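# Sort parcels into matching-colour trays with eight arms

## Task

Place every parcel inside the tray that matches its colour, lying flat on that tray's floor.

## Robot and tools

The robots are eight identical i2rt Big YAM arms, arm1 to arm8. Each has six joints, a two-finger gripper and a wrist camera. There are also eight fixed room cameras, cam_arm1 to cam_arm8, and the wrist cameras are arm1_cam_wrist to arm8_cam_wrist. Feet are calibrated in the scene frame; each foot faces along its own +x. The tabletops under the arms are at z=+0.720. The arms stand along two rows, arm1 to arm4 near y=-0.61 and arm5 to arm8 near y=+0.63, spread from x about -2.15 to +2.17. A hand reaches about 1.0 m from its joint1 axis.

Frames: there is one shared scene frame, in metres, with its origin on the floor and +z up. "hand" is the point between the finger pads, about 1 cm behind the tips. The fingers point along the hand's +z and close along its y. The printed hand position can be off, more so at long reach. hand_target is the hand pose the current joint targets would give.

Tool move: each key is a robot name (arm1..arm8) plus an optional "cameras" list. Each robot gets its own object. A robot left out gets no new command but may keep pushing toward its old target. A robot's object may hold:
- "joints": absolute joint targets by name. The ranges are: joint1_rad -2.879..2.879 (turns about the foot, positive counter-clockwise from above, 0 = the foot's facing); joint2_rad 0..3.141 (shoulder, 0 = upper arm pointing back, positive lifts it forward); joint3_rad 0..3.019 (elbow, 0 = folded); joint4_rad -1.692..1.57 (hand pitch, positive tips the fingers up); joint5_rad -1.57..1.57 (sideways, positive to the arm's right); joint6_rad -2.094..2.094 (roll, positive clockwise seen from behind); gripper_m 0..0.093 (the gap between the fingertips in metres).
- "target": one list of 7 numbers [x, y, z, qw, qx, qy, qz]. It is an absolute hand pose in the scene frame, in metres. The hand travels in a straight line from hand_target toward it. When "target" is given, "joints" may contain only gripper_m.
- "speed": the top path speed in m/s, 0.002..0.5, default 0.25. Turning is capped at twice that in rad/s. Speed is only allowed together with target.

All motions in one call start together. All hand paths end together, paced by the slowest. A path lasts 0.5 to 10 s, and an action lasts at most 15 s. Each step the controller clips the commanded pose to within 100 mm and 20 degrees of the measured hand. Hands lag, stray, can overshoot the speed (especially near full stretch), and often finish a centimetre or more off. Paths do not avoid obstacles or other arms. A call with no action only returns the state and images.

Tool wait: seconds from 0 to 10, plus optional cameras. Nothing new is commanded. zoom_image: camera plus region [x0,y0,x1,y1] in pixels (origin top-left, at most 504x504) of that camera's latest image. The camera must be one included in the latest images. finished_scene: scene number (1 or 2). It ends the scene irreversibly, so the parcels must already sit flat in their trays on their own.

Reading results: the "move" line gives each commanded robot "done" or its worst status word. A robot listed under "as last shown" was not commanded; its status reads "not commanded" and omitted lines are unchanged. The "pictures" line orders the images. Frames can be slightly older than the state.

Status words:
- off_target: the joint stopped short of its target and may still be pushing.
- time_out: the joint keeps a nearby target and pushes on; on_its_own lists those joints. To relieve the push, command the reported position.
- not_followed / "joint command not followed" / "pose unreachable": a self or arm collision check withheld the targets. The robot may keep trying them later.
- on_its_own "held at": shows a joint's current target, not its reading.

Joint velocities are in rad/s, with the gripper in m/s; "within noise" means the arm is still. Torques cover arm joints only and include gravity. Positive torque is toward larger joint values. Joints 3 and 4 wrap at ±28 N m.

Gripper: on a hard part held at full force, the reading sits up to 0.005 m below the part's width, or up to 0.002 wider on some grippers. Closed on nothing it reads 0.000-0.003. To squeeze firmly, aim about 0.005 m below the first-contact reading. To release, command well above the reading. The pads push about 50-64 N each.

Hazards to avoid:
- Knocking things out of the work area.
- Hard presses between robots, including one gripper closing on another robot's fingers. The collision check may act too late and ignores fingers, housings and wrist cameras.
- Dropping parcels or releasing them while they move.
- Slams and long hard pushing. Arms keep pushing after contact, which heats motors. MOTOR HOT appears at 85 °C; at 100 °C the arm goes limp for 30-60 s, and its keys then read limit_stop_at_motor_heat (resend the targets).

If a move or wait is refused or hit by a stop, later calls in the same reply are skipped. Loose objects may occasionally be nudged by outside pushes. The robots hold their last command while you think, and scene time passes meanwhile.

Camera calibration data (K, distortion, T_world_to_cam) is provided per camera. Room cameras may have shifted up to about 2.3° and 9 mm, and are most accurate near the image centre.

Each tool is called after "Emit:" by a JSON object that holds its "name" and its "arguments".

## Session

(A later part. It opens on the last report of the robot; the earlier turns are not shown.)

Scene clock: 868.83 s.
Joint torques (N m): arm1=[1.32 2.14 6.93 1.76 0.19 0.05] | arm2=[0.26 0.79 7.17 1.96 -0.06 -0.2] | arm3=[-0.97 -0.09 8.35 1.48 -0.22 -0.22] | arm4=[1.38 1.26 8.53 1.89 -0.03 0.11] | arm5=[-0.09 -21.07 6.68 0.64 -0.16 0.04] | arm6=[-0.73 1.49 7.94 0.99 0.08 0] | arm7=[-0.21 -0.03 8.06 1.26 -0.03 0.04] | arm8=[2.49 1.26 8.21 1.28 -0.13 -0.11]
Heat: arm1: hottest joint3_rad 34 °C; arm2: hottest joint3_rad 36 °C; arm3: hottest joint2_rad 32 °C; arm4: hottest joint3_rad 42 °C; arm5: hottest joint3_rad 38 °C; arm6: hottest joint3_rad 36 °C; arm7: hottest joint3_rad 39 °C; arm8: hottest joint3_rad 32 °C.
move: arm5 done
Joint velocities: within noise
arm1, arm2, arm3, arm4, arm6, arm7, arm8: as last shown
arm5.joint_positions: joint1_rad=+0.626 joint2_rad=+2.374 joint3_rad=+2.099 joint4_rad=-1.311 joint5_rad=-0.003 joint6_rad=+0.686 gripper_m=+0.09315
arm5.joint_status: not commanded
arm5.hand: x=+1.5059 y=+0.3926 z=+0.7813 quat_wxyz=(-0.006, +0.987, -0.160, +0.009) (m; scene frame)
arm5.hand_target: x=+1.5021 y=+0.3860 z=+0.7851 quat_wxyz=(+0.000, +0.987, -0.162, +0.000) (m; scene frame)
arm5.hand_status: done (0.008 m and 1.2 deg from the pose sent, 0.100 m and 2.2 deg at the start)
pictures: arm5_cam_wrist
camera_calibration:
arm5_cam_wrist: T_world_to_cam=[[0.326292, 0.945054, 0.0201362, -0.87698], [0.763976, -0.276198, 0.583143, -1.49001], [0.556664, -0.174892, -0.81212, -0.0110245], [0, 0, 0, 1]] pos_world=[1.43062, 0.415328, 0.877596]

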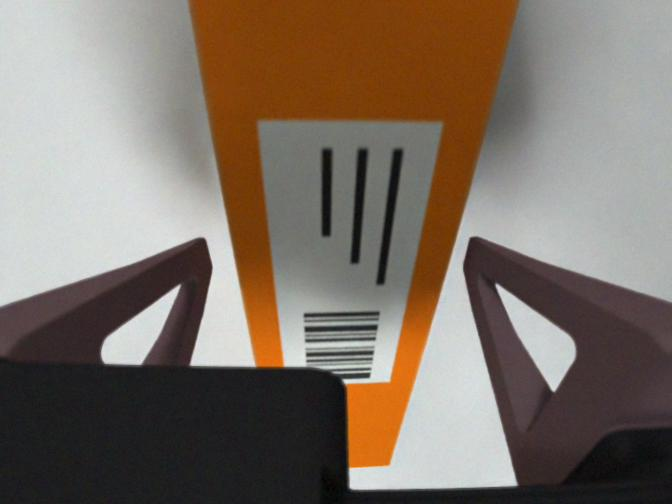

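Emit:
{"name": "move", "arguments": {"arm5": {"target": [1.504, 0.387, 0.758, 0, 0.987, -0.162, 0], "speed": 0.1}, "cameras": []}}

Emit:
{"name": "move", "arguments": {"arm5": {"joints": {"gripper_m": 0.045}}, "cameras": ["arm5_cam_wrist"]}}

Emit:
{"name": "move", "arguments": {"arm5": {"target": [1.51, 0.39, 0.88, 0, 0.987, -0.162, 0], "speed": 0.15}, "cameras": []}}

Emit:
{"name": "move", "arguments": {"arm5": {"joints": {"joint2_rad": 1.25, "joint3_rad": 1.35, "joint4_rad": -1.66}}, "cameras": []}}

Emit:
{"name": "move", "arguments": {"arm5": {"joints": {"joint1_rad": -1.69, "joint6_rad": 0.145}}, "cameras": []}}

Emit:
{"name": "move", "arguments": {"arm5": {"target": [2.436, 1.316, 0.93, 0, 0.498, -0.867, 0], "speed": 0.25}, "cameras": ["arm5_cam_wrist","cam_arm5"]}}

Emit:
{"name": "zoom_image", "arguments": {"camera": "cam_arm5", "region": [390, 30, 530, 170]}}

Scene clock: 885.07 s.
Joint torques (N m): arm1=[1.38 1.67 6.98 1.96 0.19 0.07] | arm2=[0.32 0.85 7.17 1.98 -0.06 -0.2] | arm3=[-1.08 -0.03 8.34 1.47 -0.22 -0.21] | arm4=[1.44 1.32 8.54 1.91 -0.03 0.11] | arm5=[-0.32 -20.25 6.57 0.69 -0.13 0.05] | arm6=[-0.73 1.55 7.94 0.98 0.08 0] | arm7=[-0.21 -0.09 8.02 1.25 -0.03 0.03] | arm8=[2.08 1.38 8.14 1.31 -0.13 -0.11]
Heat: arm1: hottest joint3_rad 34 °C; arm2: hottest joint3_rad 36 °C; arm3: hottest joint2_rad 32 °C; arm4: hottest joint3_rad 42 °C; arm5: hottest joint3_rad 37 °C; arm6: hottest joint3_rad 36 °C; arm7: hottest joint3_rad 39 °C; arm8: hottest joint3_rad 32 °C.
move: arm5 done
Joint velocities: within noise
arm1, arm2, arm4, arm6, arm7, arm8: as last shown
arm3.joint_positions: joint1_rad=-1.232 joint2_rad=+0.693 joint3_rad=+1.398 joint4_rad=-1.509 joint5_rad=+0.000 joint6_rad=+0.012 gripper_m=+0.09297
arm3.joint_status: not commanded
arm3.hand: x=+0.4962 y=-0.3881 z=+1.2485 quat_wxyz=(-0.301, +0.556, -0.740, -0.229) (m; scene frame)
arm3.hand_target: x=+0.4978 y=-0.3845 z=+1.2494 quat_wxyz=(-0.303, +0.560, -0.736, -0.228) (m; scene frame)
arm3.hand_status: not commanded
arm5.joint_positions: joint1_rad=+0.626 joint2_rad=+2.389 joint3_rad=+2.065 joint4_rad=-1.255 joint5_rad=-0.003 joint6_rad=+0.686 gripper_m=+0.09315
arm5.joint_status: not commanded
arm5.hand: x=+1.5065 y=+0.3929 z=+0.7586 quat_wxyz=(-0.004, +0.987, -0.160, +0.006) (m; scene frame)
arm5.hand_target: x=+1.5040 y=+0.3870 z=+0.7581 quat_wxyz=(+0.000, +0.987, -0.162, +0.000) (m; scene frame)
arm5.hand_status: done (0.006 m and 0.8 deg from the pose sent, 0.024 m and 1.2 deg at the start)
pictures: none
No camera images: "cameras" was empty.

Scene clock: 885.67 s.
Joint torques (N m): arm1=[1.55 1.79 6.93 1.77 0.2 0.05] | arm2=[0.32 0.85 7.17 1.96 -0.06 -0.2] | arm3=[-0.91 0.09 8.34 1.5 -0.23 -0.23] | arm4=[1.44 1.32 8.54 1.91 -0.03 0.11] | arm5=[-0.38 -20.66 6.67 0.8 -0.07 0.05] | arm6=[-0.67 1.55 7.97 0.96 0.08 0] | arm7=[0.03 0.09 8.05 1.22 -0.02 0.03] | arm8=[2.14 1.2 8.2 1.35 -0.15 -0.11]
Heat: arm1: hottest joint3_rad 34 °C; arm2: hottest joint3_rad 36 °C; arm3: hottest joint2_rad 32 °C; arm4: hottest joint3_rad 42 °C; arm5: hottest joint3_rad 37 °C; arm6: hottest joint3_rad 36 °C; arm7: hottest joint3_rad 39 °C; arm8: hottest joint3_rad 32 °C.
move: arm5 off_target
Joint velocities: within noise
arm1.joint_positions: joint1_rad=-1.544 joint2_rad=+0.697 joint3_rad=+1.409 joint4_rad=-1.510 joint5_rad=+0.004 joint6_rad=+0.209 gripper_m=+0.09289
arm1.joint_status: not commanded
arm1.hand: x=-2.2453 y=-0.8181 z=+1.2670 quat_wxyz=(-0.244, -0.820, -0.427, +0.292) (m; scene frame)
arm1.hand_target: x=-2.2463 y=-0.8215 z=+1.2639 quat_wxyz=(-0.244, -0.822, -0.425, +0.291) (m; scene frame)
arm1.hand_status: not commanded
arm2, arm3, arm4, arm6, arm8: as last shown
arm5.joint_positions: joint1_rad=+0.626 joint2_rad=+2.389 joint3_rad=+2.065 joint4_rad=-1.255 joint5_rad=-0.005 joint6_rad=+0.687 gripper_m=+0.05863
arm5.joint_status: gripper_m off_target (ended at +0.05867, target +0.04500)
arm5.hand: x=+1.5066 y=+0.3926 z=+0.7586 quat_wxyz=(-0.003, +0.987, -0.161, +0.006) (m; scene frame)
arm5.hand_target: x=+1.5041 y=+0.3870 z=+0.7581 quat_wxyz=(+0.000, +0.987, -0.162, +0.000) (m; scene frame)
arm5.hand_status: not commanded
arm7.joint_positions: joint1_rad=+2.179 joint2_rad=+0.696 joint3_rad=+1.410 joint4_rad=-1.503 joint5_rad=+0.000 joint6_rad=+0.134 gripper_m=+0.09294
arm7.joint_status: not commanded
arm7.hand: x=-0.4155 y=+0.8499 z=+1.3008 quat_wxyz=(-0.256, +0.597, -0.705, -0.284) (m; scene frame)
arm7.hand_target: x=-0.4156 y=+0.8527 z=+1.2958 quat_wxyz=(-0.254, +0.601, -0.704, -0.279) (m; scene frame)
arm7.hand_status: not commanded
pictures: arm5_cam_wrist
camera_calibration:
arm5_cam_wrist: T_world_to_cam=[[0.327507, 0.944745, 0.0139899, -0.873911], [0.767208, -0.274546, 0.57967, -1.4802], [0.551481, -0.179113, -0.814731, -0.0184738], [0, 0, 0, 1]] pos_world=[1.43202, 0.415931, 0.855204]

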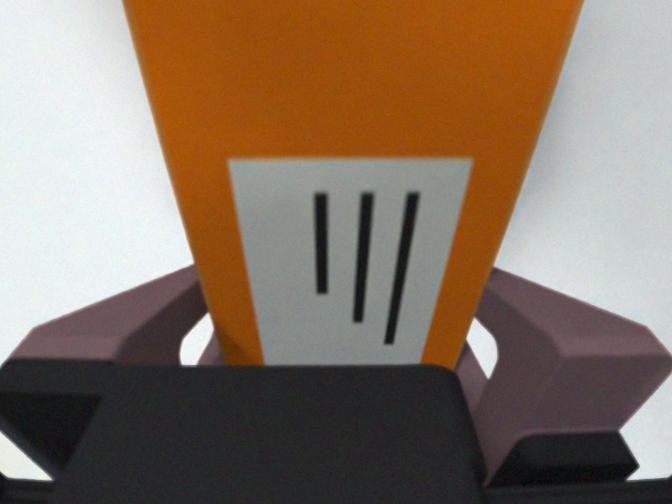

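Scene clock: 887.33 s.
Joint torques (N m): arm1=[1.67 1.85 7.04 1.76 0.17 0.07] | arm2=[0.32 0.85 7.17 1.96 -0.06 -0.2] | arm3=[-0.97 0.03 8.34 1.48 -0.23 -0.22] | arm4=[1.44 1.26 8.53 1.89 -0.03 0.11] | arm5=[-0.56 -22.01 9.91 -0.1 -0.07 0.03] | arm6=[-0.67 1.49 7.97 1.01 0.08 0] | arm7=[-0.09 0.15 8.06 1.29 -0.02 0.03] | arm8=[2.08 1.26 8.2 1.31 -0.14 -0.12]
Heat: arm1: hottest joint3_rad 34 °C; arm2: hottest joint3_rad 36 °C; arm3: hottest joint2_rad 31 °C; arm4: hottest joint3_rad 42 °C; arm5: hottest joint3_rad 38 °C; arm6: hottest joint3_rad 36 °C; arm7: hottest joint3_rad 39 °C; arm8: hottest joint3_rad 32 °C.
move: arm5 off_target
Joint velocities: within noise
arm1, arm2, arm3, arm4, arm6, arm7, arm8: as last shown
arm5.joint_positions: joint1_rad=+0.626 joint2_rad=+2.290 joint3_rad=+2.131 joint4_rad=-1.461 joint5_rad=-0.005 joint6_rad=+0.687 gripper_m=+0.05864
arm5.joint_status: not commanded
arm5.hand: x=+1.5223 y=+0.3982 z=+0.8510 quat_wxyz=(-0.013, +0.987, -0.161, +0.024) (m; scene frame)
arm5.hand_target: x=+1.5113 y=+0.3904 z=+0.8801 quat_wxyz=(+0.000, +0.987, -0.162, +0.000) (m; scene frame)
arm5.hand_status: off_target (0.033 m and 3.1 deg from the pose sent, 0.122 m and 0.8 deg at the start)
pictures: none
No camera images: "cameras" was empty.

Scene clock: 889.00 s.
Joint torques (N m): arm1=[1.38 1.79 6.97 1.88 0.21 0.07] | arm2=[0.32 0.85 7.17 1.98 -0.06 -0.2] | arm3=[-0.91 -0.09 8.31 1.47 -0.24 -0.22] | arm4=[1.44 1.32 8.54 1.89 -0.03 0.11] | arm5=[-0.32 -7.3 7.1 -0.01 -0.07 0] | arm6=[-0.67 1.49 7.94 0.99 0.08 0] | arm7=[-0.09 -0.15 8.01 1.25 -0.03 0.02] | arm8=[2.08 1.38 8.2 1.37 -0.15 -0.08]
Heat: arm1: hottest joint3_rad 34 °C; arm2: hottest joint3_rad 36 °C; arm3: hottest joint2_rad 31 °C; arm4: hottest joint3_rad 42 °C; arm5: hottest joint3_rad 38 °C; arm6: hottest joint3_rad 36 °C; arm7: hottest joint3_rad 39 °C; arm8: hottest joint3_rad 32 °C.
move: arm5 done
Joint velocities: within noise
arm1, arm2, arm3, arm4, arm6, arm7, arm8: as last shown
arm5.joint_positions: joint1_rad=+0.626 joint2_rad=+1.256 joint3_rad=+1.342 joint4_rad=-1.655 joint5_rad=-0.005 joint6_rad=+0.687 gripper_m=+0.05864
arm5.joint_status: all done
arm5.hand: x=+1.8366 y=+0.5171 z=+1.0869 quat_wxyz=(-0.001, +0.987, -0.161, +0.002) (m; scene frame)
arm5.hand_target: x=+1.8378 y=+0.5158 z=+1.0920 quat_wxyz=(+0.001, +0.987, -0.162, -0.002) (m; scene frame)
arm5.hand_status: not commanded
pictures: none
No camera images: "cameras" was empty.

Scene clock: 891.20 s.
Joint torques (N m): arm1=[1.32 1.79 7.05 1.84 0.2 0.08] | arm2=[0.32 0.85 7.17 1.96 -0.06 -0.2] | arm3=[-0.91 0.09 8.32 1.48 -0.23 -0.22] | arm4=[1.44 1.32 8.53 1.91 -0.03 0.11] | arm5=[-1.61 -8.47 7.27 -0.01 -0.15 -0.13] | arm6=[-0.67 1.49 7.97 0.98 0.08 0] | arm7=[0.03 -0.03 8.05 1.25 -0.02 0.05] | arm8=[2.26 1.14 8.16 1.32 -0.13 -0.09]
Heat: arm1: hottest joint3_rad 34 °C; arm2: hottest joint3_rad 36 °C; arm3: hottest joint2_rad 31 °C; arm4: hottest joint3_rad 42 °C; arm5: hottest joint3_rad 37 °C; arm6: hottest joint3_rad 36 °C; arm7: hottest joint3_rad 39 °C; arm8: hottest joint3_rad 32 °C.
move: arm5 done
Joint velocities: within noise
arm1, arm2, arm3, arm4, arm6, arm7, arm8: as last shown
arm5.joint_positions: joint1_rad=-1.686 joint2_rad=+1.268 joint3_rad=+1.342 joint4_rad=-1.655 joint5_rad=-0.004 joint6_rad=+0.155 gripper_m=+0.05865
arm5.joint_status: all done
arm5.hand: x=+2.2928 y=+0.9698 z=+1.0875 quat_wxyz=(+0.002, +0.497, -0.868, +0.000) (m; scene frame)
arm5.hand_target: x=+2.2930 y=+0.9669 z=+1.0963 quat_wxyz=(-0.006, +0.499, -0.866, -0.007) (m; scene frame)
arm5.hand_status: not commanded
pictures: none
No camera images: "cameras" was empty.

Scene clock: 894.03 s.
Joint torques (N m): arm1=[1.49 1.85 6.99 1.83 0.16 0.05] | arm2=[0.32 0.85 7.17 1.96 -0.06 -0.2] | arm3=[-0.91 0.09 8.36 1.48 -0.23 -0.21] | arm4=[1.44 1.32 8.54 1.89 -0.03 0.11] | arm5=[-1.38 -21.3 10.33 -0.08 -0.03 -0.12] | arm6=[-0.73 1.49 7.94 0.98 0.08 0] | arm7=[-0.09 0.15 8.03 1.2 -0.01 0.05] | arm8=[1.96 1.26 8.18 1.26 -0.13 -0.11]
Heat: arm1: hottest joint3_rad 34 °C; arm2: hottest joint3_rad 36 °C; arm3: hottest joint2_rad 31 °C; arm4: hottest joint3_rad 42 °C; arm5: hottest joint3_rad 38 °C; arm6: hottest joint3_rad 35 °C; arm7: hottest joint3_rad 39 °C; arm8: hottest joint3_rad 32 °C.
move: arm5 off_target
Joint velocities: within noise
arm1, arm2, arm3, arm4, arm7, arm8: as last shown
arm5.joint_positions: joint1_rad=-1.687 joint2_rad=+2.390 joint3_rad=+2.454 joint4_rad=-1.675 joint5_rad=-0.003 joint6_rad=+0.154 gripper_m=+0.05865
arm5.joint_status: not commanded
arm5.hand: x=+2.4275 y=+1.3091 z=+0.9132 quat_wxyz=(+0.014, +0.497, -0.868, +0.010) (m; scene frame)
arm5.hand_target: x=+2.4357 y=+1.3151 z=+0.9299 quat_wxyz=(-0.001, +0.498, -0.867, -0.001) (m; scene frame)
arm5.hand_status: off_target (0.020 m and 2.0 deg from the pose sent, 0.406 m and 0.3 deg at the start; a joint's target at an end of its range on 15 of 85 steps)
arm6.joint_positions: joint1_rad=+0.282 joint2_rad=+0.699 joint3_rad=+1.398 joint4_rad=-1.493 joint5_rad=-0.002 joint6_rad=-0.009 gripper_m=+0.09288
arm6.joint_status: not commanded
arm6.hand: x=+1.0773 y=+0.5490 z=+1.3134 quat_wxyz=(-0.373, -0.150, -0.913, +0.064) (m; scene frame)
arm6.hand_target: x=+1.0763 y=+0.5488 z=+1.3132 quat_wxyz=(-0.371, -0.155, -0.914, +0.063) (m; scene frame)
arm6.hand_status: not commanded
pictures: arm5_cam_wrist, cam_arm5
camera_calibration:
arm5_cam_wrist: T_world_to_cam=[[0.856834, -0.515507, 0.00938887, -1.4126], [-0.417829, -0.683582, 0.598443, 1.3703], [-0.302084, -0.51669, -0.80111, 2.26544], [0, 0, 0, 1]] pos_world=[2.46727, 1.37904, 1.00809]

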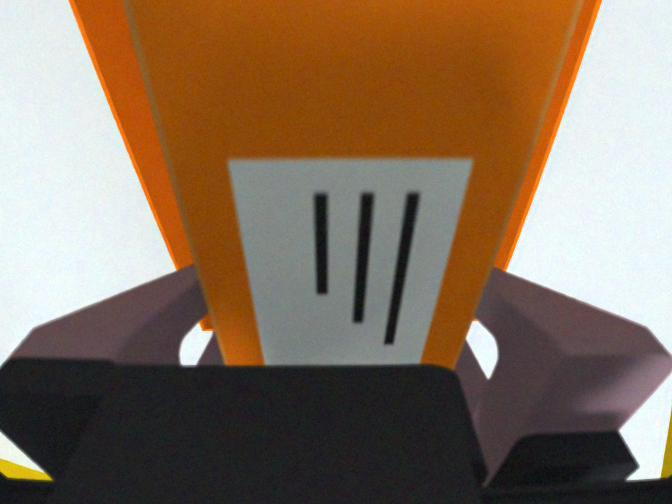

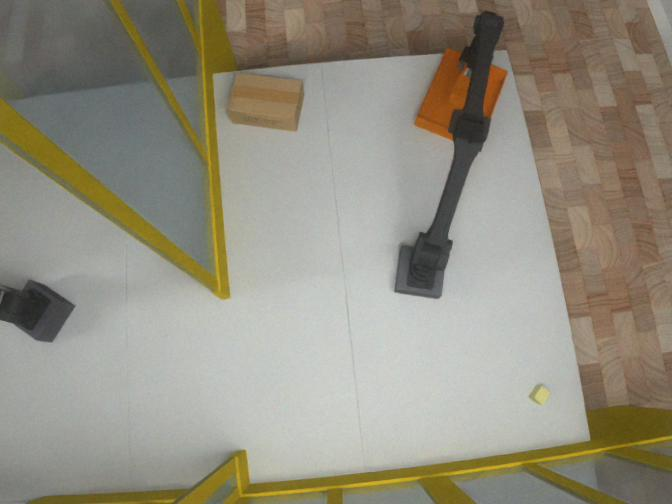

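Scaled by 3.600.

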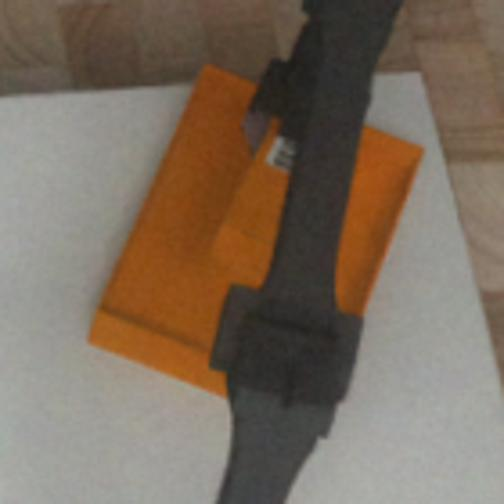

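Emit:
{"name": "move", "arguments": {"arm5": {"target":[2.438,1.317,0.845,0,0.497,-0.868,0],"speed":0.1}, "cameras": ["arm5_cam_wrist","cam_arm5"]}}

Emit:
{"name": "zoom_image", "arguments": {"camera": "cam_arm5", "region": [390, 30, 530, 170]}}

Scene clock: 929.50 s.
Joint torques (N m): arm1=[1.38 2.26 6.93 1.81 0.2 0.05] | arm2=[0.26 0.85 7.17 1.96 -0.06 -0.2] | arm3=[-0.97 0.03 8.35 1.51 -0.24 -0.22] | arm4=[1.44 1.26 8.54 1.91 -0.03 0.11] | arm5=[-1.49 -21.07 6.98 0.84 -0.06 -0.11] | arm6=[-0.67 1.44 7.95 0.99 0.08 0] | arm7=[-0.09 -0.03 8.1 1.25 -0.03 0.03] | arm8=[1.96 1.32 8.14 1.33 -0.14 -0.11]
Heat: arm1: hottest joint3_rad 34 °C; arm2: hottest joint3_rad 36 °C; arm3: hottest joint2_rad 31 °C; arm4: hottest joint3_rad 42 °C; arm5: hottest joint3_rad 40 °C; arm6: hottest joint3_rad 35 °C; arm7: hottest joint3_rad 39 °C; arm8: hottest joint3_rad 32 °C.
move: arm5 done
Joint velocities: within noise
arm1, arm3, arm6, arm7: as last shown
arm2.joint_positions: joint1_rad=-1.361 joint2_rad=+0.694 joint3_rad=+1.403 joint4_rad=-1.507 joint5_rad=+0.002 joint6_rad=+0.018 gripper_m=+0.09292
arm2.joint_status: not commanded
arm2.hand: x=-0.7503 y=-0.4115 z=+1.2949 quat_wxyz=(-0.318, +0.484, -0.790, -0.202) (m; scene frame)
arm2.hand_target: x=-0.7493 y=-0.4082 z=+1.2936 quat_wxyz=(-0.318, +0.491, -0.786, -0.200) (m; scene frame)
arm2.hand_status: not commanded
arm4.joint_positions: joint1_rad=+1.870 joint2_rad=+0.700 joint3_rad=+1.407 joint4_rad=-1.509 joint5_rad=+0.011 joint6_rad=+0.001 gripper_m=+0.09291
arm4.joint_status: not commanded
arm4.hand: x=+1.4691 y=-0.5297 z=+1.2532 quat_wxyz=(-0.059, +0.913, -0.152, -0.374) (m; scene frame)
arm4.hand_target: x=+1.4660 y=-0.5325 z=+1.2516 quat_wxyz=(-0.056, +0.913, -0.149, -0.376) (m; scene frame)
arm4.hand_status: not commanded
arm5.joint_positions: joint1_rad=-1.688 joint2_rad=+2.409 joint3_rad=+2.297 joint4_rad=-1.489 joint5_rad=-0.003 joint6_rad=+0.154 gripper_m=+0.05865
arm5.joint_status: not commanded
arm5.hand: x=+2.4308 y=+1.3138 z=+0.8401 quat_wxyz=(+0.009, +0.496, -0.868, +0.007) (m; scene frame)
arm5.hand_target: x=+2.4379 y=+1.3169 z=+0.8452 quat_wxyz=(+0.000, +0.497, -0.868, +0.000) (m; scene frame)
arm5.hand_status: done (0.009 m and 1.3 deg from the pose sent, 0.069 m and 2.0 deg at the start)
arm8.joint_positions: joint1_rad=+0.424 joint2_rad=+0.701 joint3_rad=+1.405 joint4_rad=-1.508 joint5_rad=+0.002 joint6_rad=+0.009 gripper_m=+0.09292
arm8.joint_status: not commanded
arm8.hand: x=-1.7048 y=+0.4217 z=+1.2543 quat_wxyz=(-0.240, -0.715, -0.590, +0.287) (m; scene frame)
arm8.hand_target: x=-1.7038 y=+0.4201 z=+1.2537 quat_wxyz=(-0.242, -0.711, -0.594, +0.288) (m; scene frame)
arm8.hand_status: not commanded
pictures: arm5_cam_wrist, cam_arm5
camera_calibration:
arm5_cam_wrist: T_world_to_cam=[[0.856041, -0.516847, 0.00791271, -1.40736], [-0.421565, -0.689205, 0.589304, 1.44273], [-0.299127, -0.507804, -0.807873, 2.19709], [0, 0, 0, 1]] pos_world=[2.47017, 1.38263, 0.935897]

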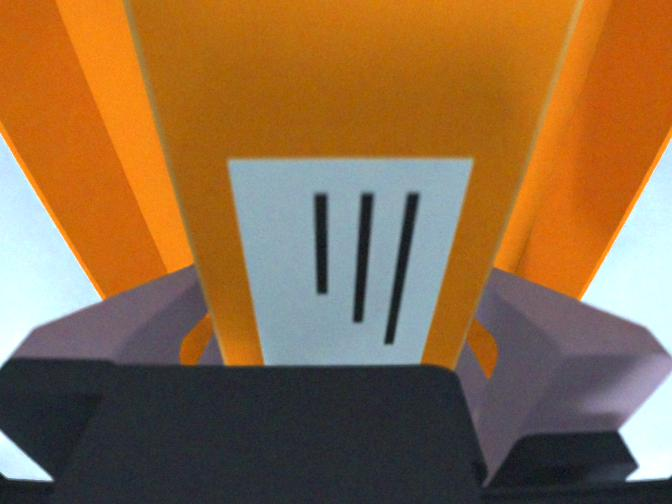

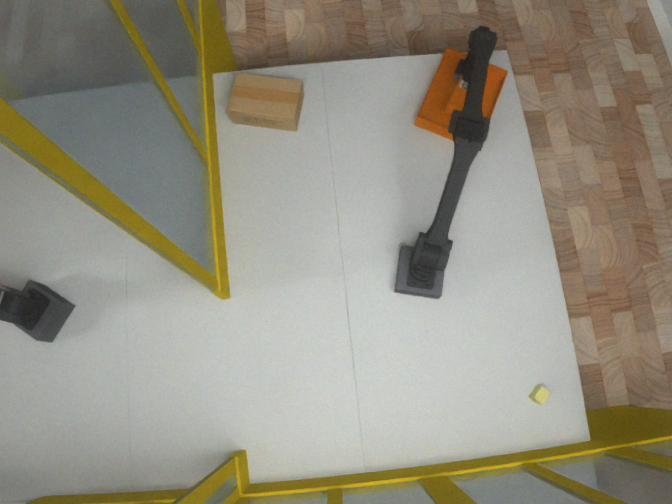

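Scaled by 3.600.

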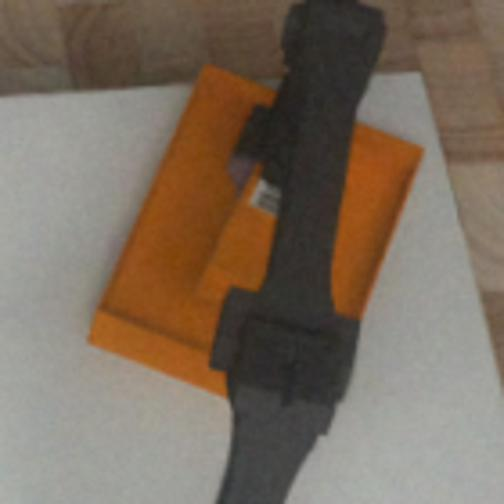

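Emit:
{"name": "zoom_image", "arguments": {"camera": "cam_arm5", "region": [405, 80, 475, 150]}}

Emit:
{"name": "move", "arguments": {"arm5": {"target":[2.438,1.317,0.815,0,0.497,-0.868,0],"speed":0.1}, "cameras": ["arm5_cam_wrist","cam_arm5"]}}

Emit:
{"name": "zoom_image", "arguments": {"camera": "cam_arm5", "region": [405, 40, 515, 150]}}

Scaled by 7.200.

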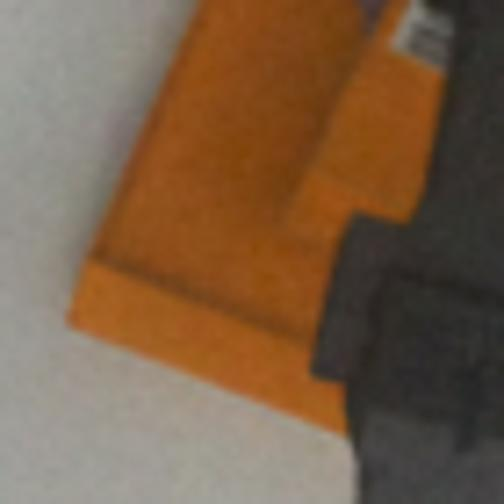

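Scene clock: 945.53 s.
Joint torques (N m): arm1=[1.61 1.73 7.06 1.77 0.21 0.06] | arm2=[0.32 0.85 7.17 1.96 -0.06 -0.2] | arm3=[-0.97 0.09 8.32 1.5 -0.23 -0.21] | arm4=[1.44 1.32 8.54 1.89 -0.03 0.11] | arm5=[-1.38 -21.95 7.13 0.75 -0.04 -0.14] | arm6=[-0.67 1.44 7.95 0.99 0.08 0] | arm7=[-0.21 0.03 8.06 1.29 -0.02 0.03] | arm8=[2.08 1.26 8.18 1.29 -0.15 -0.11]
Heat: arm1: hottest joint3_rad 33 °C; arm2: hottest joint3_rad 36 °C; arm3: hottest joint2_rad 31 °C; arm4: hottest joint3_rad 42 °C; arm5: hottest joint3_rad 40 °C; arm6: hottest joint3_rad 35 °C; arm7: hottest joint3_rad 39 °C; arm8: hottest joint3_rad 32 °C.
move: arm5 done
Joint velocities: within noise
arm1, arm2, arm3, arm4, arm6, arm7, arm8: as last shown
arm5.joint_positions: joint1_rad=-1.688 joint2_rad=+2.423 joint3_rad=+2.248 joint4_rad=-1.423 joint5_rad=-0.003 joint6_rad=+0.154 gripper_m=+0.05865
arm5.joint_status: not commanded
arm5.hand: x=+2.4308 y=+1.3139 z=+0.8116 quat_wxyz=(+0.008, +0.496, -0.868, +0.006) (m; scene frame)
arm5.hand_target: x=+2.4379 y=+1.3169 z=+0.8151 quat_wxyz=(+0.000, +0.497, -0.868, +0.000) (m; scene frame)
arm5.hand_status: done (0.009 m and 1.2 deg from the pose sent, 0.026 m and 1.3 deg at the start)
pictures: arm5_cam_wrist, cam_arm5
camera_calibration:
arm5_cam_wrist: T_world_to_cam=[[0.856022, -0.516886, 0.00747427, -1.40669], [-0.422046, -0.690462, 0.587485, 1.46397], [-0.298502, -0.506055, -0.8092, 2.17134], [0, 0, 0, 1]] pos_world=[2.47017, 1.38253, 0.9075]

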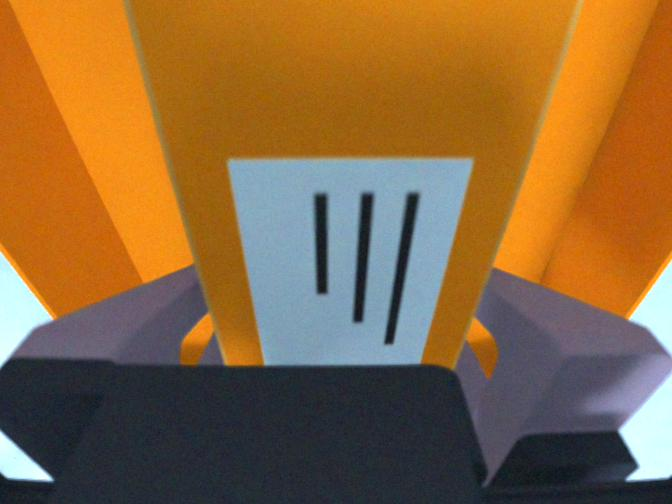

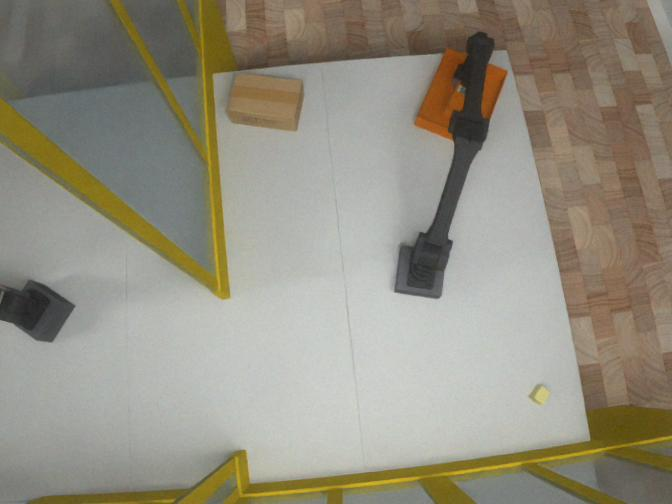

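Scaled by 4.582.

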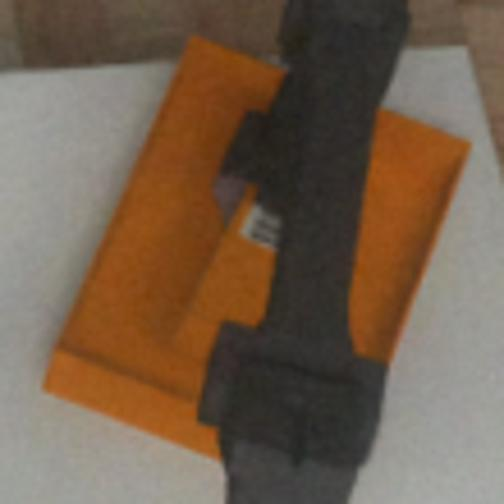

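Emit:
{"name": "move", "arguments": {"arm5": {"target":[2.438,1.317,0.785,0,0.497,-0.868,0],"speed":0.1}, "cameras": []}}

Emit:
{"name": "move", "arguments": {"arm5": {"target":[2.438,1.317,0.765,0,0.497,-0.868,0],"speed":0.05}, "cameras": ["arm5_cam_wrist","cam_arm5"]}}

Emit:
{"name": "zoom_image", "arguments": {"camera": "cam_arm5", "region": [405, 40, 515, 150]}}

Scene clock: 952.90 s.
Joint torques (N m): arm1=[1.61 1.73 7.12 1.8 0.2 0.06] | arm2=[0.26 0.85 7.17 1.95 -0.06 -0.2] | arm3=[-0.97 -0.03 8.32 1.46 -0.23 -0.21] | arm4=[1.44 1.32 8.53 1.91 -0.03 0.11] | arm5=[-1.14 -21.89 7.02 0.77 -0.03 -0.17] | arm6=[-0.73 1.49 7.95 0.99 0.08 0] | arm7=[-0.15 0.03 8.02 1.21 -0.03 0.03] | arm8=[2.32 1.08 8.17 1.28 -0.15 -0.09]
Heat: arm1: hottest joint3_rad 33 °C; arm2: hottest joint3_rad 36 °C; arm3: hottest joint2_rad 31 °C; arm4: hottest joint3_rad 42 °C; arm5: hottest joint3_rad 40 °C; arm6: hottest joint3_rad 35 °C; arm7: hottest joint3_rad 39 °C; arm8: hottest joint3_rad 32 °C.
move: arm5 done
Joint velocities: within noise
arm1, arm2, arm4, arm6, arm7, arm8: as last shown
arm3.joint_positions: joint1_rad=-1.232 joint2_rad=+0.693 joint3_rad=+1.398 joint4_rad=-1.509 joint5_rad=+0.000 joint6_rad=+0.012 gripper_m=+0.09297
arm3.joint_status: not commanded
arm3.hand: x=+0.4962 y=-0.3881 z=+1.2485 quat_wxyz=(-0.301, +0.556, -0.740, -0.229) (m; scene frame)
arm3.hand_target: x=+0.4978 y=-0.3845 z=+1.2494 quat_wxyz=(-0.303, +0.560, -0.736, -0.228) (m; scene frame)
arm3.hand_status: not commanded
arm5.joint_positions: joint1_rad=-1.688 joint2_rad=+2.447 joint3_rad=+2.209 joint4_rad=-1.362 joint5_rad=-0.003 joint6_rad=+0.154 gripper_m=+0.05865
arm5.joint_status: not commanded
arm5.hand: x=+2.4306 y=+1.3134 z=+0.7801 quat_wxyz=(+0.009, +0.496, -0.868, +0.007) (m; scene frame)
arm5.hand_target: x=+2.4379 y=+1.3169 z=+0.7851 quat_wxyz=(+0.000, +0.497, -0.868, +0.000) (m; scene frame)
arm5.hand_status: done (0.010 m and 1.3 deg from the pose sent, 0.028 m and 1.2 deg at the start)
pictures: none
No camera images: "cameras" was empty.

Scene clock: 953.97 s.
Joint torques (N m): arm1=[1.73 1.9 7.01 1.81 0.19 0.05] | arm2=[0.32 0.85 7.16 1.98 -0.06 -0.21] | arm3=[-0.97 -0.09 8.34 1.48 -0.23 -0.22] | arm4=[1.44 1.32 8.54 1.89 -0.03 0.11] | arm5=[-1.2 -20.6 6.71 0.75 -0.07 -0.15] | arm6=[-0.67 1.49 7.94 1.01 0.08 -0.01] | arm7=[-0.15 -0.09 8.06 1.26 -0.01 0.04] | arm8=[2.14 1.14 8.13 1.32 -0.15 -0.11]
Heat: arm1: hottest joint3_rad 33 °C; arm2: hottest joint3_rad 36 °C; arm3: hottest joint2_rad 31 °C; arm4: hottest joint3_rad 42 °C; arm5: hottest joint3_rad 40 °C; arm6: hottest joint3_rad 35 °C; arm7: hottest joint3_rad 39 °C; arm8: hottest joint3_rad 32 °C.
move: arm5 done
Joint velocities: within noise
arm1.joint_positions: joint1_rad=-1.544 joint2_rad=+0.697 joint3_rad=+1.409 joint4_rad=-1.510 joint5_rad=+0.004 joint6_rad=+0.209 gripper_m=+0.09289
arm1.joint_status: not commanded
arm1.hand: x=-2.2453 y=-0.8181 z=+1.2670 quat_wxyz=(-0.244, -0.820, -0.427, +0.292) (m; scene frame)
arm1.hand_target: x=-2.2463 y=-0.8215 z=+1.2639 quat_wxyz=(-0.244, -0.822, -0.425, +0.291) (m; scene frame)
arm1.hand_status: not commanded
arm2, arm3, arm4, arm6, arm8: as last shown
arm5.joint_positions: joint1_rad=-1.688 joint2_rad=+2.459 joint3_rad=+2.191 joint4_rad=-1.324 joint5_rad=-0.002 joint6_rad=+0.154 gripper_m=+0.05865
arm5.joint_status: not commanded
arm5.hand: x=+2.4316 y=+1.3147 z=+0.7648 quat_wxyz=(+0.006, +0.496, -0.868, +0.004) (m; scene frame)
arm5.hand_target: x=+2.4380 y=+1.3168 z=+0.7649 quat_wxyz=(+0.000, +0.497, -0.868, +0.000) (m; scene frame)
arm5.hand_status: done (0.007 m and 0.8 deg from the pose sent, 0.017 m and 1.3 deg at the start)
arm7.joint_positions: joint1_rad=+2.179 joint2_rad=+0.696 joint3_rad=+1.410 joint4_rad=-1.503 joint5_rad=+0.000 joint6_rad=+0.134 gripper_m=+0.09294
arm7.joint_status: not commanded
arm7.hand: x=-0.4155 y=+0.8499 z=+1.3008 quat_wxyz=(-0.256, +0.597, -0.705, -0.284) (m; scene frame)
arm7.hand_target: x=-0.4156 y=+0.8527 z=+1.2958 quat_wxyz=(-0.254, +0.601, -0.704, -0.279) (m; scene frame)
arm7.hand_status: not commanded
pictures: arm5_cam_wrist, cam_arm5
camera_calibration:
arm5_cam_wrist: T_world_to_cam=[[0.85603, -0.516875, 0.00722023, -1.40643], [-0.42374, -0.693647, 0.582494, 1.50447], [-0.296068, -0.501692, -0.812803, 2.12523], [0, 0, 0, 1]] pos_world=[2.47067, 1.38283, 0.861205]

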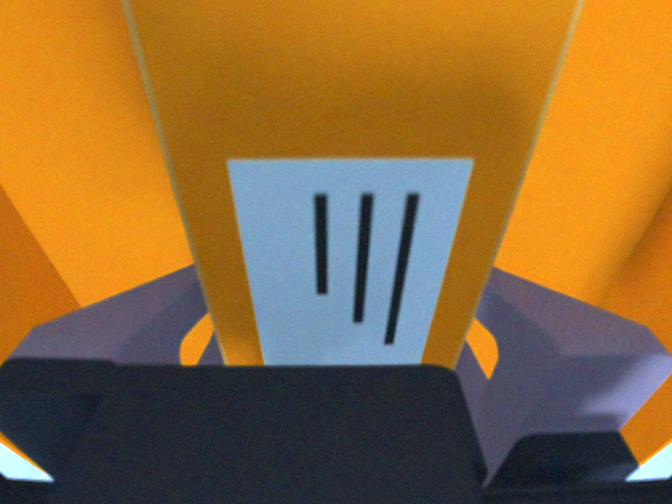

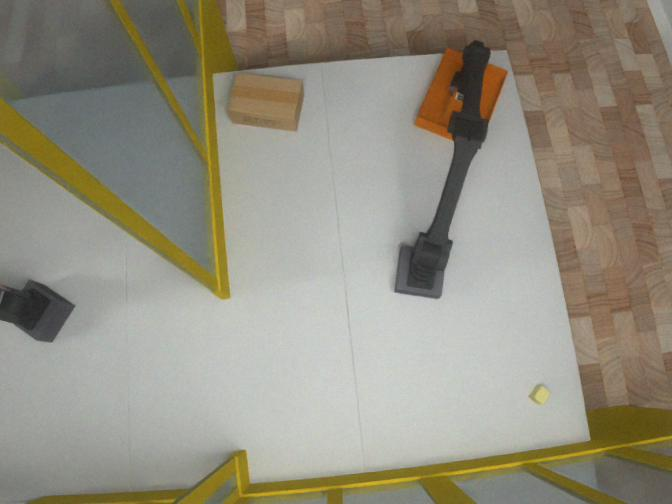

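Scaled by 4.582.

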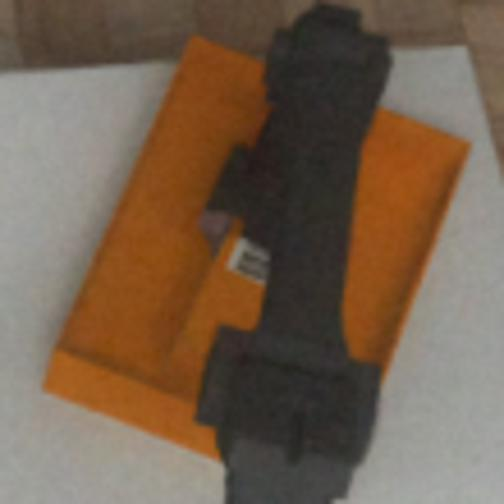

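Emit:
{"name": "move", "arguments": {"arm5": {"target":[2.438,1.317,0.758,0,0.497,-0.868,0],"speed":0.03}, "cameras": []}}

Emit:
{"name": "move", "arguments": {"arm5": {"joints":{"gripper_m":0.093}}, "cameras": []}}

Emit:
{"name": "move", "arguments": {"arm5": {"target":[2.438,1.317,0.95,0,0.497,-0.868,0],"speed":0.2}, "cameras": ["arm5_cam_wrist"]}}

Emit:
{"name": "move", "arguments": {"arm5": {"joints":{"joint2_rad":0.7,"joint3_rad":1.4,"joint4_rad":-1.5}}, "cameras": ["cam_arm1","cam_arm3","cam_arm5","cam_arm7"]}}

Emit:
{"name": "zoom_image", "arguments": {"camera": "cam_arm5", "region": [405, 40, 515, 150]}}

Scene clock: 963.20 s.
Joint torques (N m): arm1=[1.32 1.96 7.04 1.84 0.19 0.09] | arm2=[0.32 0.79 7.17 1.96 -0.06 -0.2] | arm3=[-0.97 0.09 8.35 1.5 -0.23 -0.22] | arm4=[1.38 1.32 8.53 1.89 -0.03 0.11] | arm5=[-1.14 -20.78 6.45 0.72 -0.1 -0.13] | arm6=[-0.67 1.55 7.95 1.01 0.08 0] | arm7=[-0.09 0.09 8.08 1.24 -0.02 0.03] | arm8=[2.08 1.26 8.16 1.26 -0.14 -0.11]
Heat: arm1: hottest joint3_rad 33 °C; arm2: hottest joint3_rad 36 °C; arm3: hottest joint2_rad 31 °C; arm4: hottest joint3_rad 42 °C; arm5: hottest joint3_rad 40 °C; arm6: hottest joint3_rad 35 °C; arm7: hottest joint3_rad 39 °C; arm8: hottest joint3_rad 32 °C.
move: arm5 done
Joint velocities: within noise
arm1, arm2, arm3, arm4, arm6, arm7, arm8: as last shown
arm5.joint_positions: joint1_rad=-1.688 joint2_rad=+2.460 joint3_rad=+2.188 joint4_rad=-1.311 joint5_rad=-0.002 joint6_rad=+0.154 gripper_m=+0.05865
arm5.joint_status: not commanded
arm5.hand: x=+2.4324 y=+1.3166 z=+0.7635 quat_wxyz=(+0.002, +0.496, -0.868, +0.001) (m; scene frame)
arm5.hand_target: x=+2.4380 y=+1.3168 z=+0.7579 quat_wxyz=(+0.000, +0.497, -0.868, +0.000) (m; scene frame)
arm5.hand_status: done (0.008 m and 0.3 deg from the pose sent, 0.010 m and 0.8 deg at the start)
pictures: none
No camera images: "cameras" was empty.

Scene clock: 963.87 s.
Joint torques (N m): arm1=[1.32 1.79 7.02 1.84 0.2 0.06] | arm2=[0.32 0.85 7.17 1.98 -0.06 -0.2] | arm3=[-0.85 0.03 8.34 1.5 -0.23 -0.21] | arm4=[1.44 1.32 8.54 1.89 -0.03 0.11] | arm5=[-0.67 -21.36 6.57 0.84 -0.13 -0.11] | arm6=[-0.73 1.44 7.92 0.98 0.08 0] | arm7=[-0.15 0.03 8.06 1.24 -0.03 0.04] | arm8=[2.26 1.44 8.21 1.35 -0.14 -0.11]
Heat: arm1: hottest joint3_rad 33 °C; arm2: hottest joint3_rad 36 °C; arm3: hottest joint2_rad 31 °C; arm4: hottest joint3_rad 42 °C; arm5: hottest joint3_rad 40 °C; arm6: hottest joint3_rad 35 °C; arm7: hottest joint3_rad 39 °C; arm8: hottest joint3_rad 32 °C.
move: arm5 done
Joint velocities: within noise
arm1, arm2, arm3, arm4, arm6, arm7, arm8: as last shown
arm5.joint_positions: joint1_rad=-1.688 joint2_rad=+2.461 joint3_rad=+2.188 joint4_rad=-1.311 joint5_rad=-0.002 joint6_rad=+0.154 gripper_m=+0.09282
arm5.joint_status: all done
arm5.hand: x=+2.4324 y=+1.3166 z=+0.7627 quat_wxyz=(+0.002, +0.496, -0.868, +0.002) (m; scene frame)
arm5.hand_target: x=+2.4380 y=+1.3169 z=+0.7581 quat_wxyz=(+0.000, +0.497, -0.868, +0.000) (m; scene frame)
arm5.hand_status: not commanded
pictures: none
No camera images: "cameras" was empty.

Scene clock: 965.57 s.
Joint torques (N m): arm1=[1.55 2.02 6.99 1.81 0.19 0.07] | arm2=[0.32 0.85 7.16 1.96 -0.06 -0.2] | arm3=[-0.91 0.15 8.31 1.47 -0.23 -0.21] | arm4=[1.44 1.32 8.53 1.89 -0.03 0.11] | arm5=[-1.44 -20.84 9.95 0.17 -0.09 -0.13] | arm6=[-0.67 1.55 7.95 0.98 0.08 0] | arm7=[-0.15 0.09 8.08 1.29 -0.01 0.03] | arm8=[2.26 1.08 8.24 1.33 -0.14 -0.11]
Heat: arm1: hottest joint3_rad 33 °C; arm2: hottest joint3_rad 36 °C; arm3: hottest joint2_rad 31 °C; arm4: hottest joint3_rad 42 °C; arm5: hottest joint3_rad 40 °C; arm6: hottest joint3_rad 35 °C; arm7: hottest joint3_rad 39 °C; arm8: hottest joint3_rad 32 °C.
move: arm5 off_target
Joint velocities: within noise
arm1, arm2, arm4, arm6, arm7, arm8: as last shown
arm3.joint_positions: joint1_rad=-1.232 joint2_rad=+0.693 joint3_rad=+1.398 joint4_rad=-1.508 joint5_rad=+0.000 joint6_rad=+0.012 gripper_m=+0.09297
arm3.joint_status: not commanded
arm3.hand: x=+0.4962 y=-0.3881 z=+1.2486 quat_wxyz=(-0.301, +0.556, -0.740, -0.229) (m; scene frame)
arm3.hand_target: x=+0.4978 y=-0.3844 z=+1.2495 quat_wxyz=(-0.303, +0.560, -0.736, -0.228) (m; scene frame)
arm3.hand_status: not commanded
arm5.joint_positions: joint1_rad=-1.688 joint2_rad=+2.380 joint3_rad=+2.466 joint4_rad=-1.675 joint5_rad=-0.002 joint6_rad=+0.154 gripper_m=+0.09289
arm5.joint_status: not commanded
arm5.hand: x=+2.4300 y=+1.3110 z=+0.9249 quat_wxyz=(+0.005, +0.496, -0.868, +0.003) (m; scene frame)
arm5.hand_target: x=+2.4375 y=+1.3156 z=+0.9496 quat_wxyz=(-0.014, +0.497, -0.868, -0.011) (m; scene frame)
arm5.hand_status: off_target (0.027 m and 0.7 deg from the pose sent, 0.187 m and 0.3 deg at the start; pose on its path clipped on 3 of 51 steps; a joint's target at an end of its range on 22 of 51 steps)
pictures: arm5_cam_wrist
camera_calibration:
arm5_cam_wrist: T_world_to_cam=[[0.856025, -0.516891, 0.00678404, -1.40759], [-0.424321, -0.695102, 0.580332, 1.41322], [-0.295252, -0.499657, -0.814352, 2.24988], [0, 0, 0, 1]] pos_world=[2.46887, 1.37893, 1.02161]

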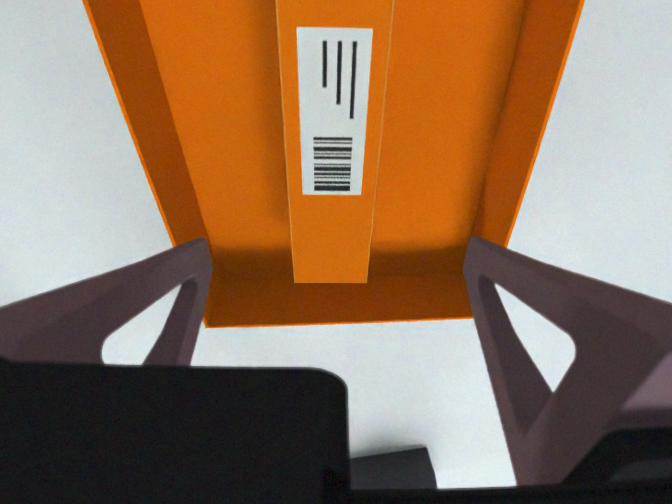

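Scene clock: 967.70 s.
Joint torques (N m): arm1=[1.49 1.9 7.02 1.87 0.21 0.06] | arm2=[0.32 0.85 7.16 1.96 -0.06 -0.21] | arm3=[-1.08 0.03 8.32 1.5 -0.23 -0.22] | arm4=[1.44 1.32 8.53 1.89 -0.03 0.11] | arm5=[-1.38 1.73 6.42 1.81 -0.08 -0.15] | arm6=[-0.73 1.49 7.97 1.01 0.08 0] | arm7=[-0.32 0.03 8.08 1.24 -0.02 0.04] | arm8=[2.08 1.32 8.23 1.28 -0.15 -0.11]
Heat: arm1: hottest joint3_rad 33 °C; arm2: hottest joint3_rad 36 °C; arm3: hottest joint2_rad 31 °C; arm4: hottest joint3_rad 42 °C; arm5: hottest joint3_rad 40 °C; arm6: hottest joint3_rad 35 °C; arm7: hottest joint3_rad 39 °C; arm8: hottest joint3_rad 32 °C.
move: arm5 done
Joint velocities: within noise
arm1, arm2, arm4, arm7, arm8: as last shown
arm3.joint_positions: joint1_rad=-1.232 joint2_rad=+0.693 joint3_rad=+1.398 joint4_rad=-1.509 joint5_rad=+0.000 joint6_rad=+0.012 gripper_m=+0.09297
arm3.joint_status: not commanded
arm3.hand: x=+0.4962 y=-0.3881 z=+1.2485 quat_wxyz=(-0.301, +0.556, -0.740, -0.229) (m; scene frame)
arm3.hand_target: x=+0.4978 y=-0.3845 z=+1.2494 quat_wxyz=(-0.303, +0.560, -0.736, -0.228) (m; scene frame)
arm3.hand_status: not commanded
arm5.joint_positions: joint1_rad=-1.688 joint2_rad=+0.699 joint3_rad=+1.395 joint4_rad=-1.509 joint5_rad=-0.002 joint6_rad=+0.154 gripper_m=+0.09289
arm5.joint_status: all done
arm5.hand: x=+2.2508 y=+0.8618 z=+1.2847 quat_wxyz=(-0.292, +0.461, -0.805, -0.233) (m; scene frame)
arm5.hand_target: x=+2.2531 y=+0.8627 z=+1.2882 quat_wxyz=(-0.298, +0.460, -0.803, -0.234) (m; scene frame)
arm5.hand_status: not commanded
arm6.joint_positions: joint1_rad=+0.282 joint2_rad=+0.699 joint3_rad=+1.398 joint4_rad=-1.493 joint5_rad=-0.002 joint6_rad=-0.009 gripper_m=+0.09288
arm6.joint_status: not commanded
arm6.hand: x=+1.0773 y=+0.5490 z=+1.3134 quat_wxyz=(-0.373, -0.150, -0.913, +0.064) (m; scene frame)
arm6.hand_target: x=+1.0763 y=+0.5488 z=+1.3132 quat_wxyz=(-0.371, -0.155, -0.914, +0.063) (m; scene frame)
arm6.hand_status: not commanded
pictures: cam_arm1, cam_arm3, cam_arm5, cam_arm7

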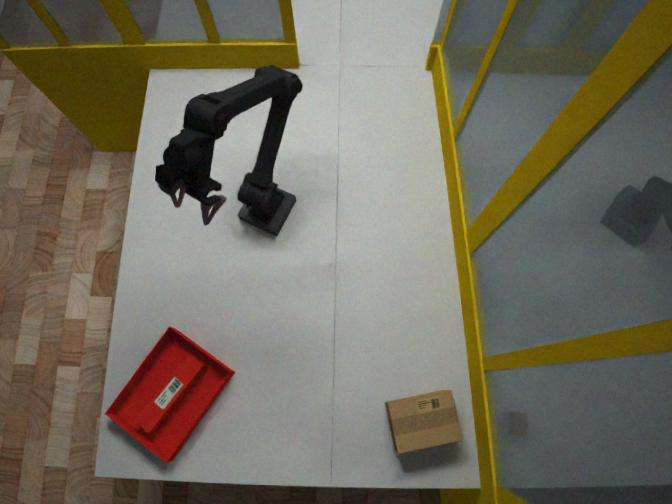

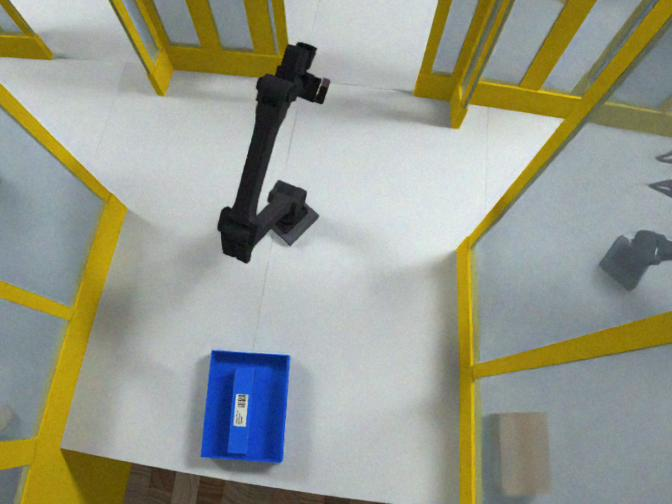

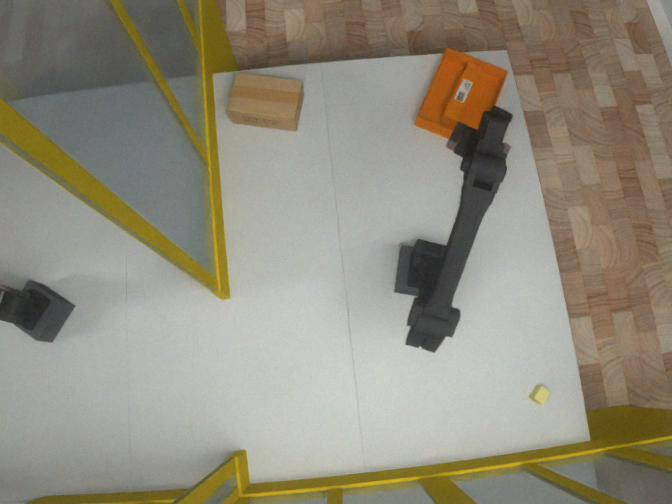

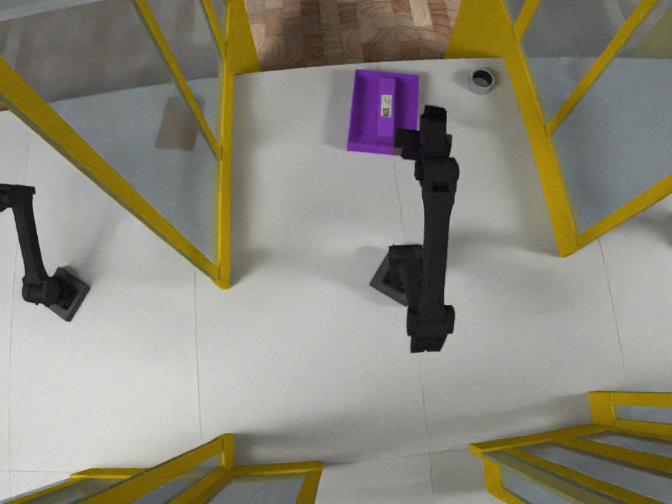

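Scaled by 4.582.

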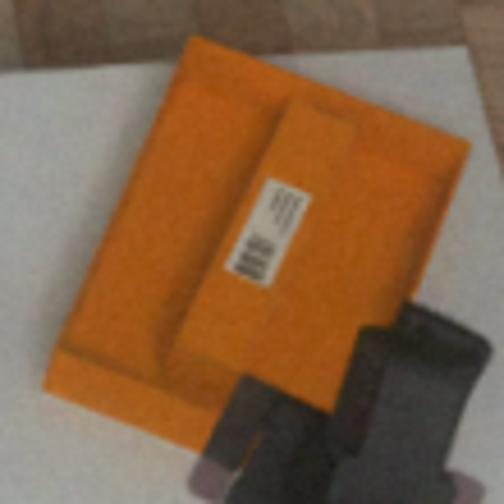

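Emit:
{"name": "finished_scene", "arguments": {"scene": 1}}

The scene is finished: the task was done.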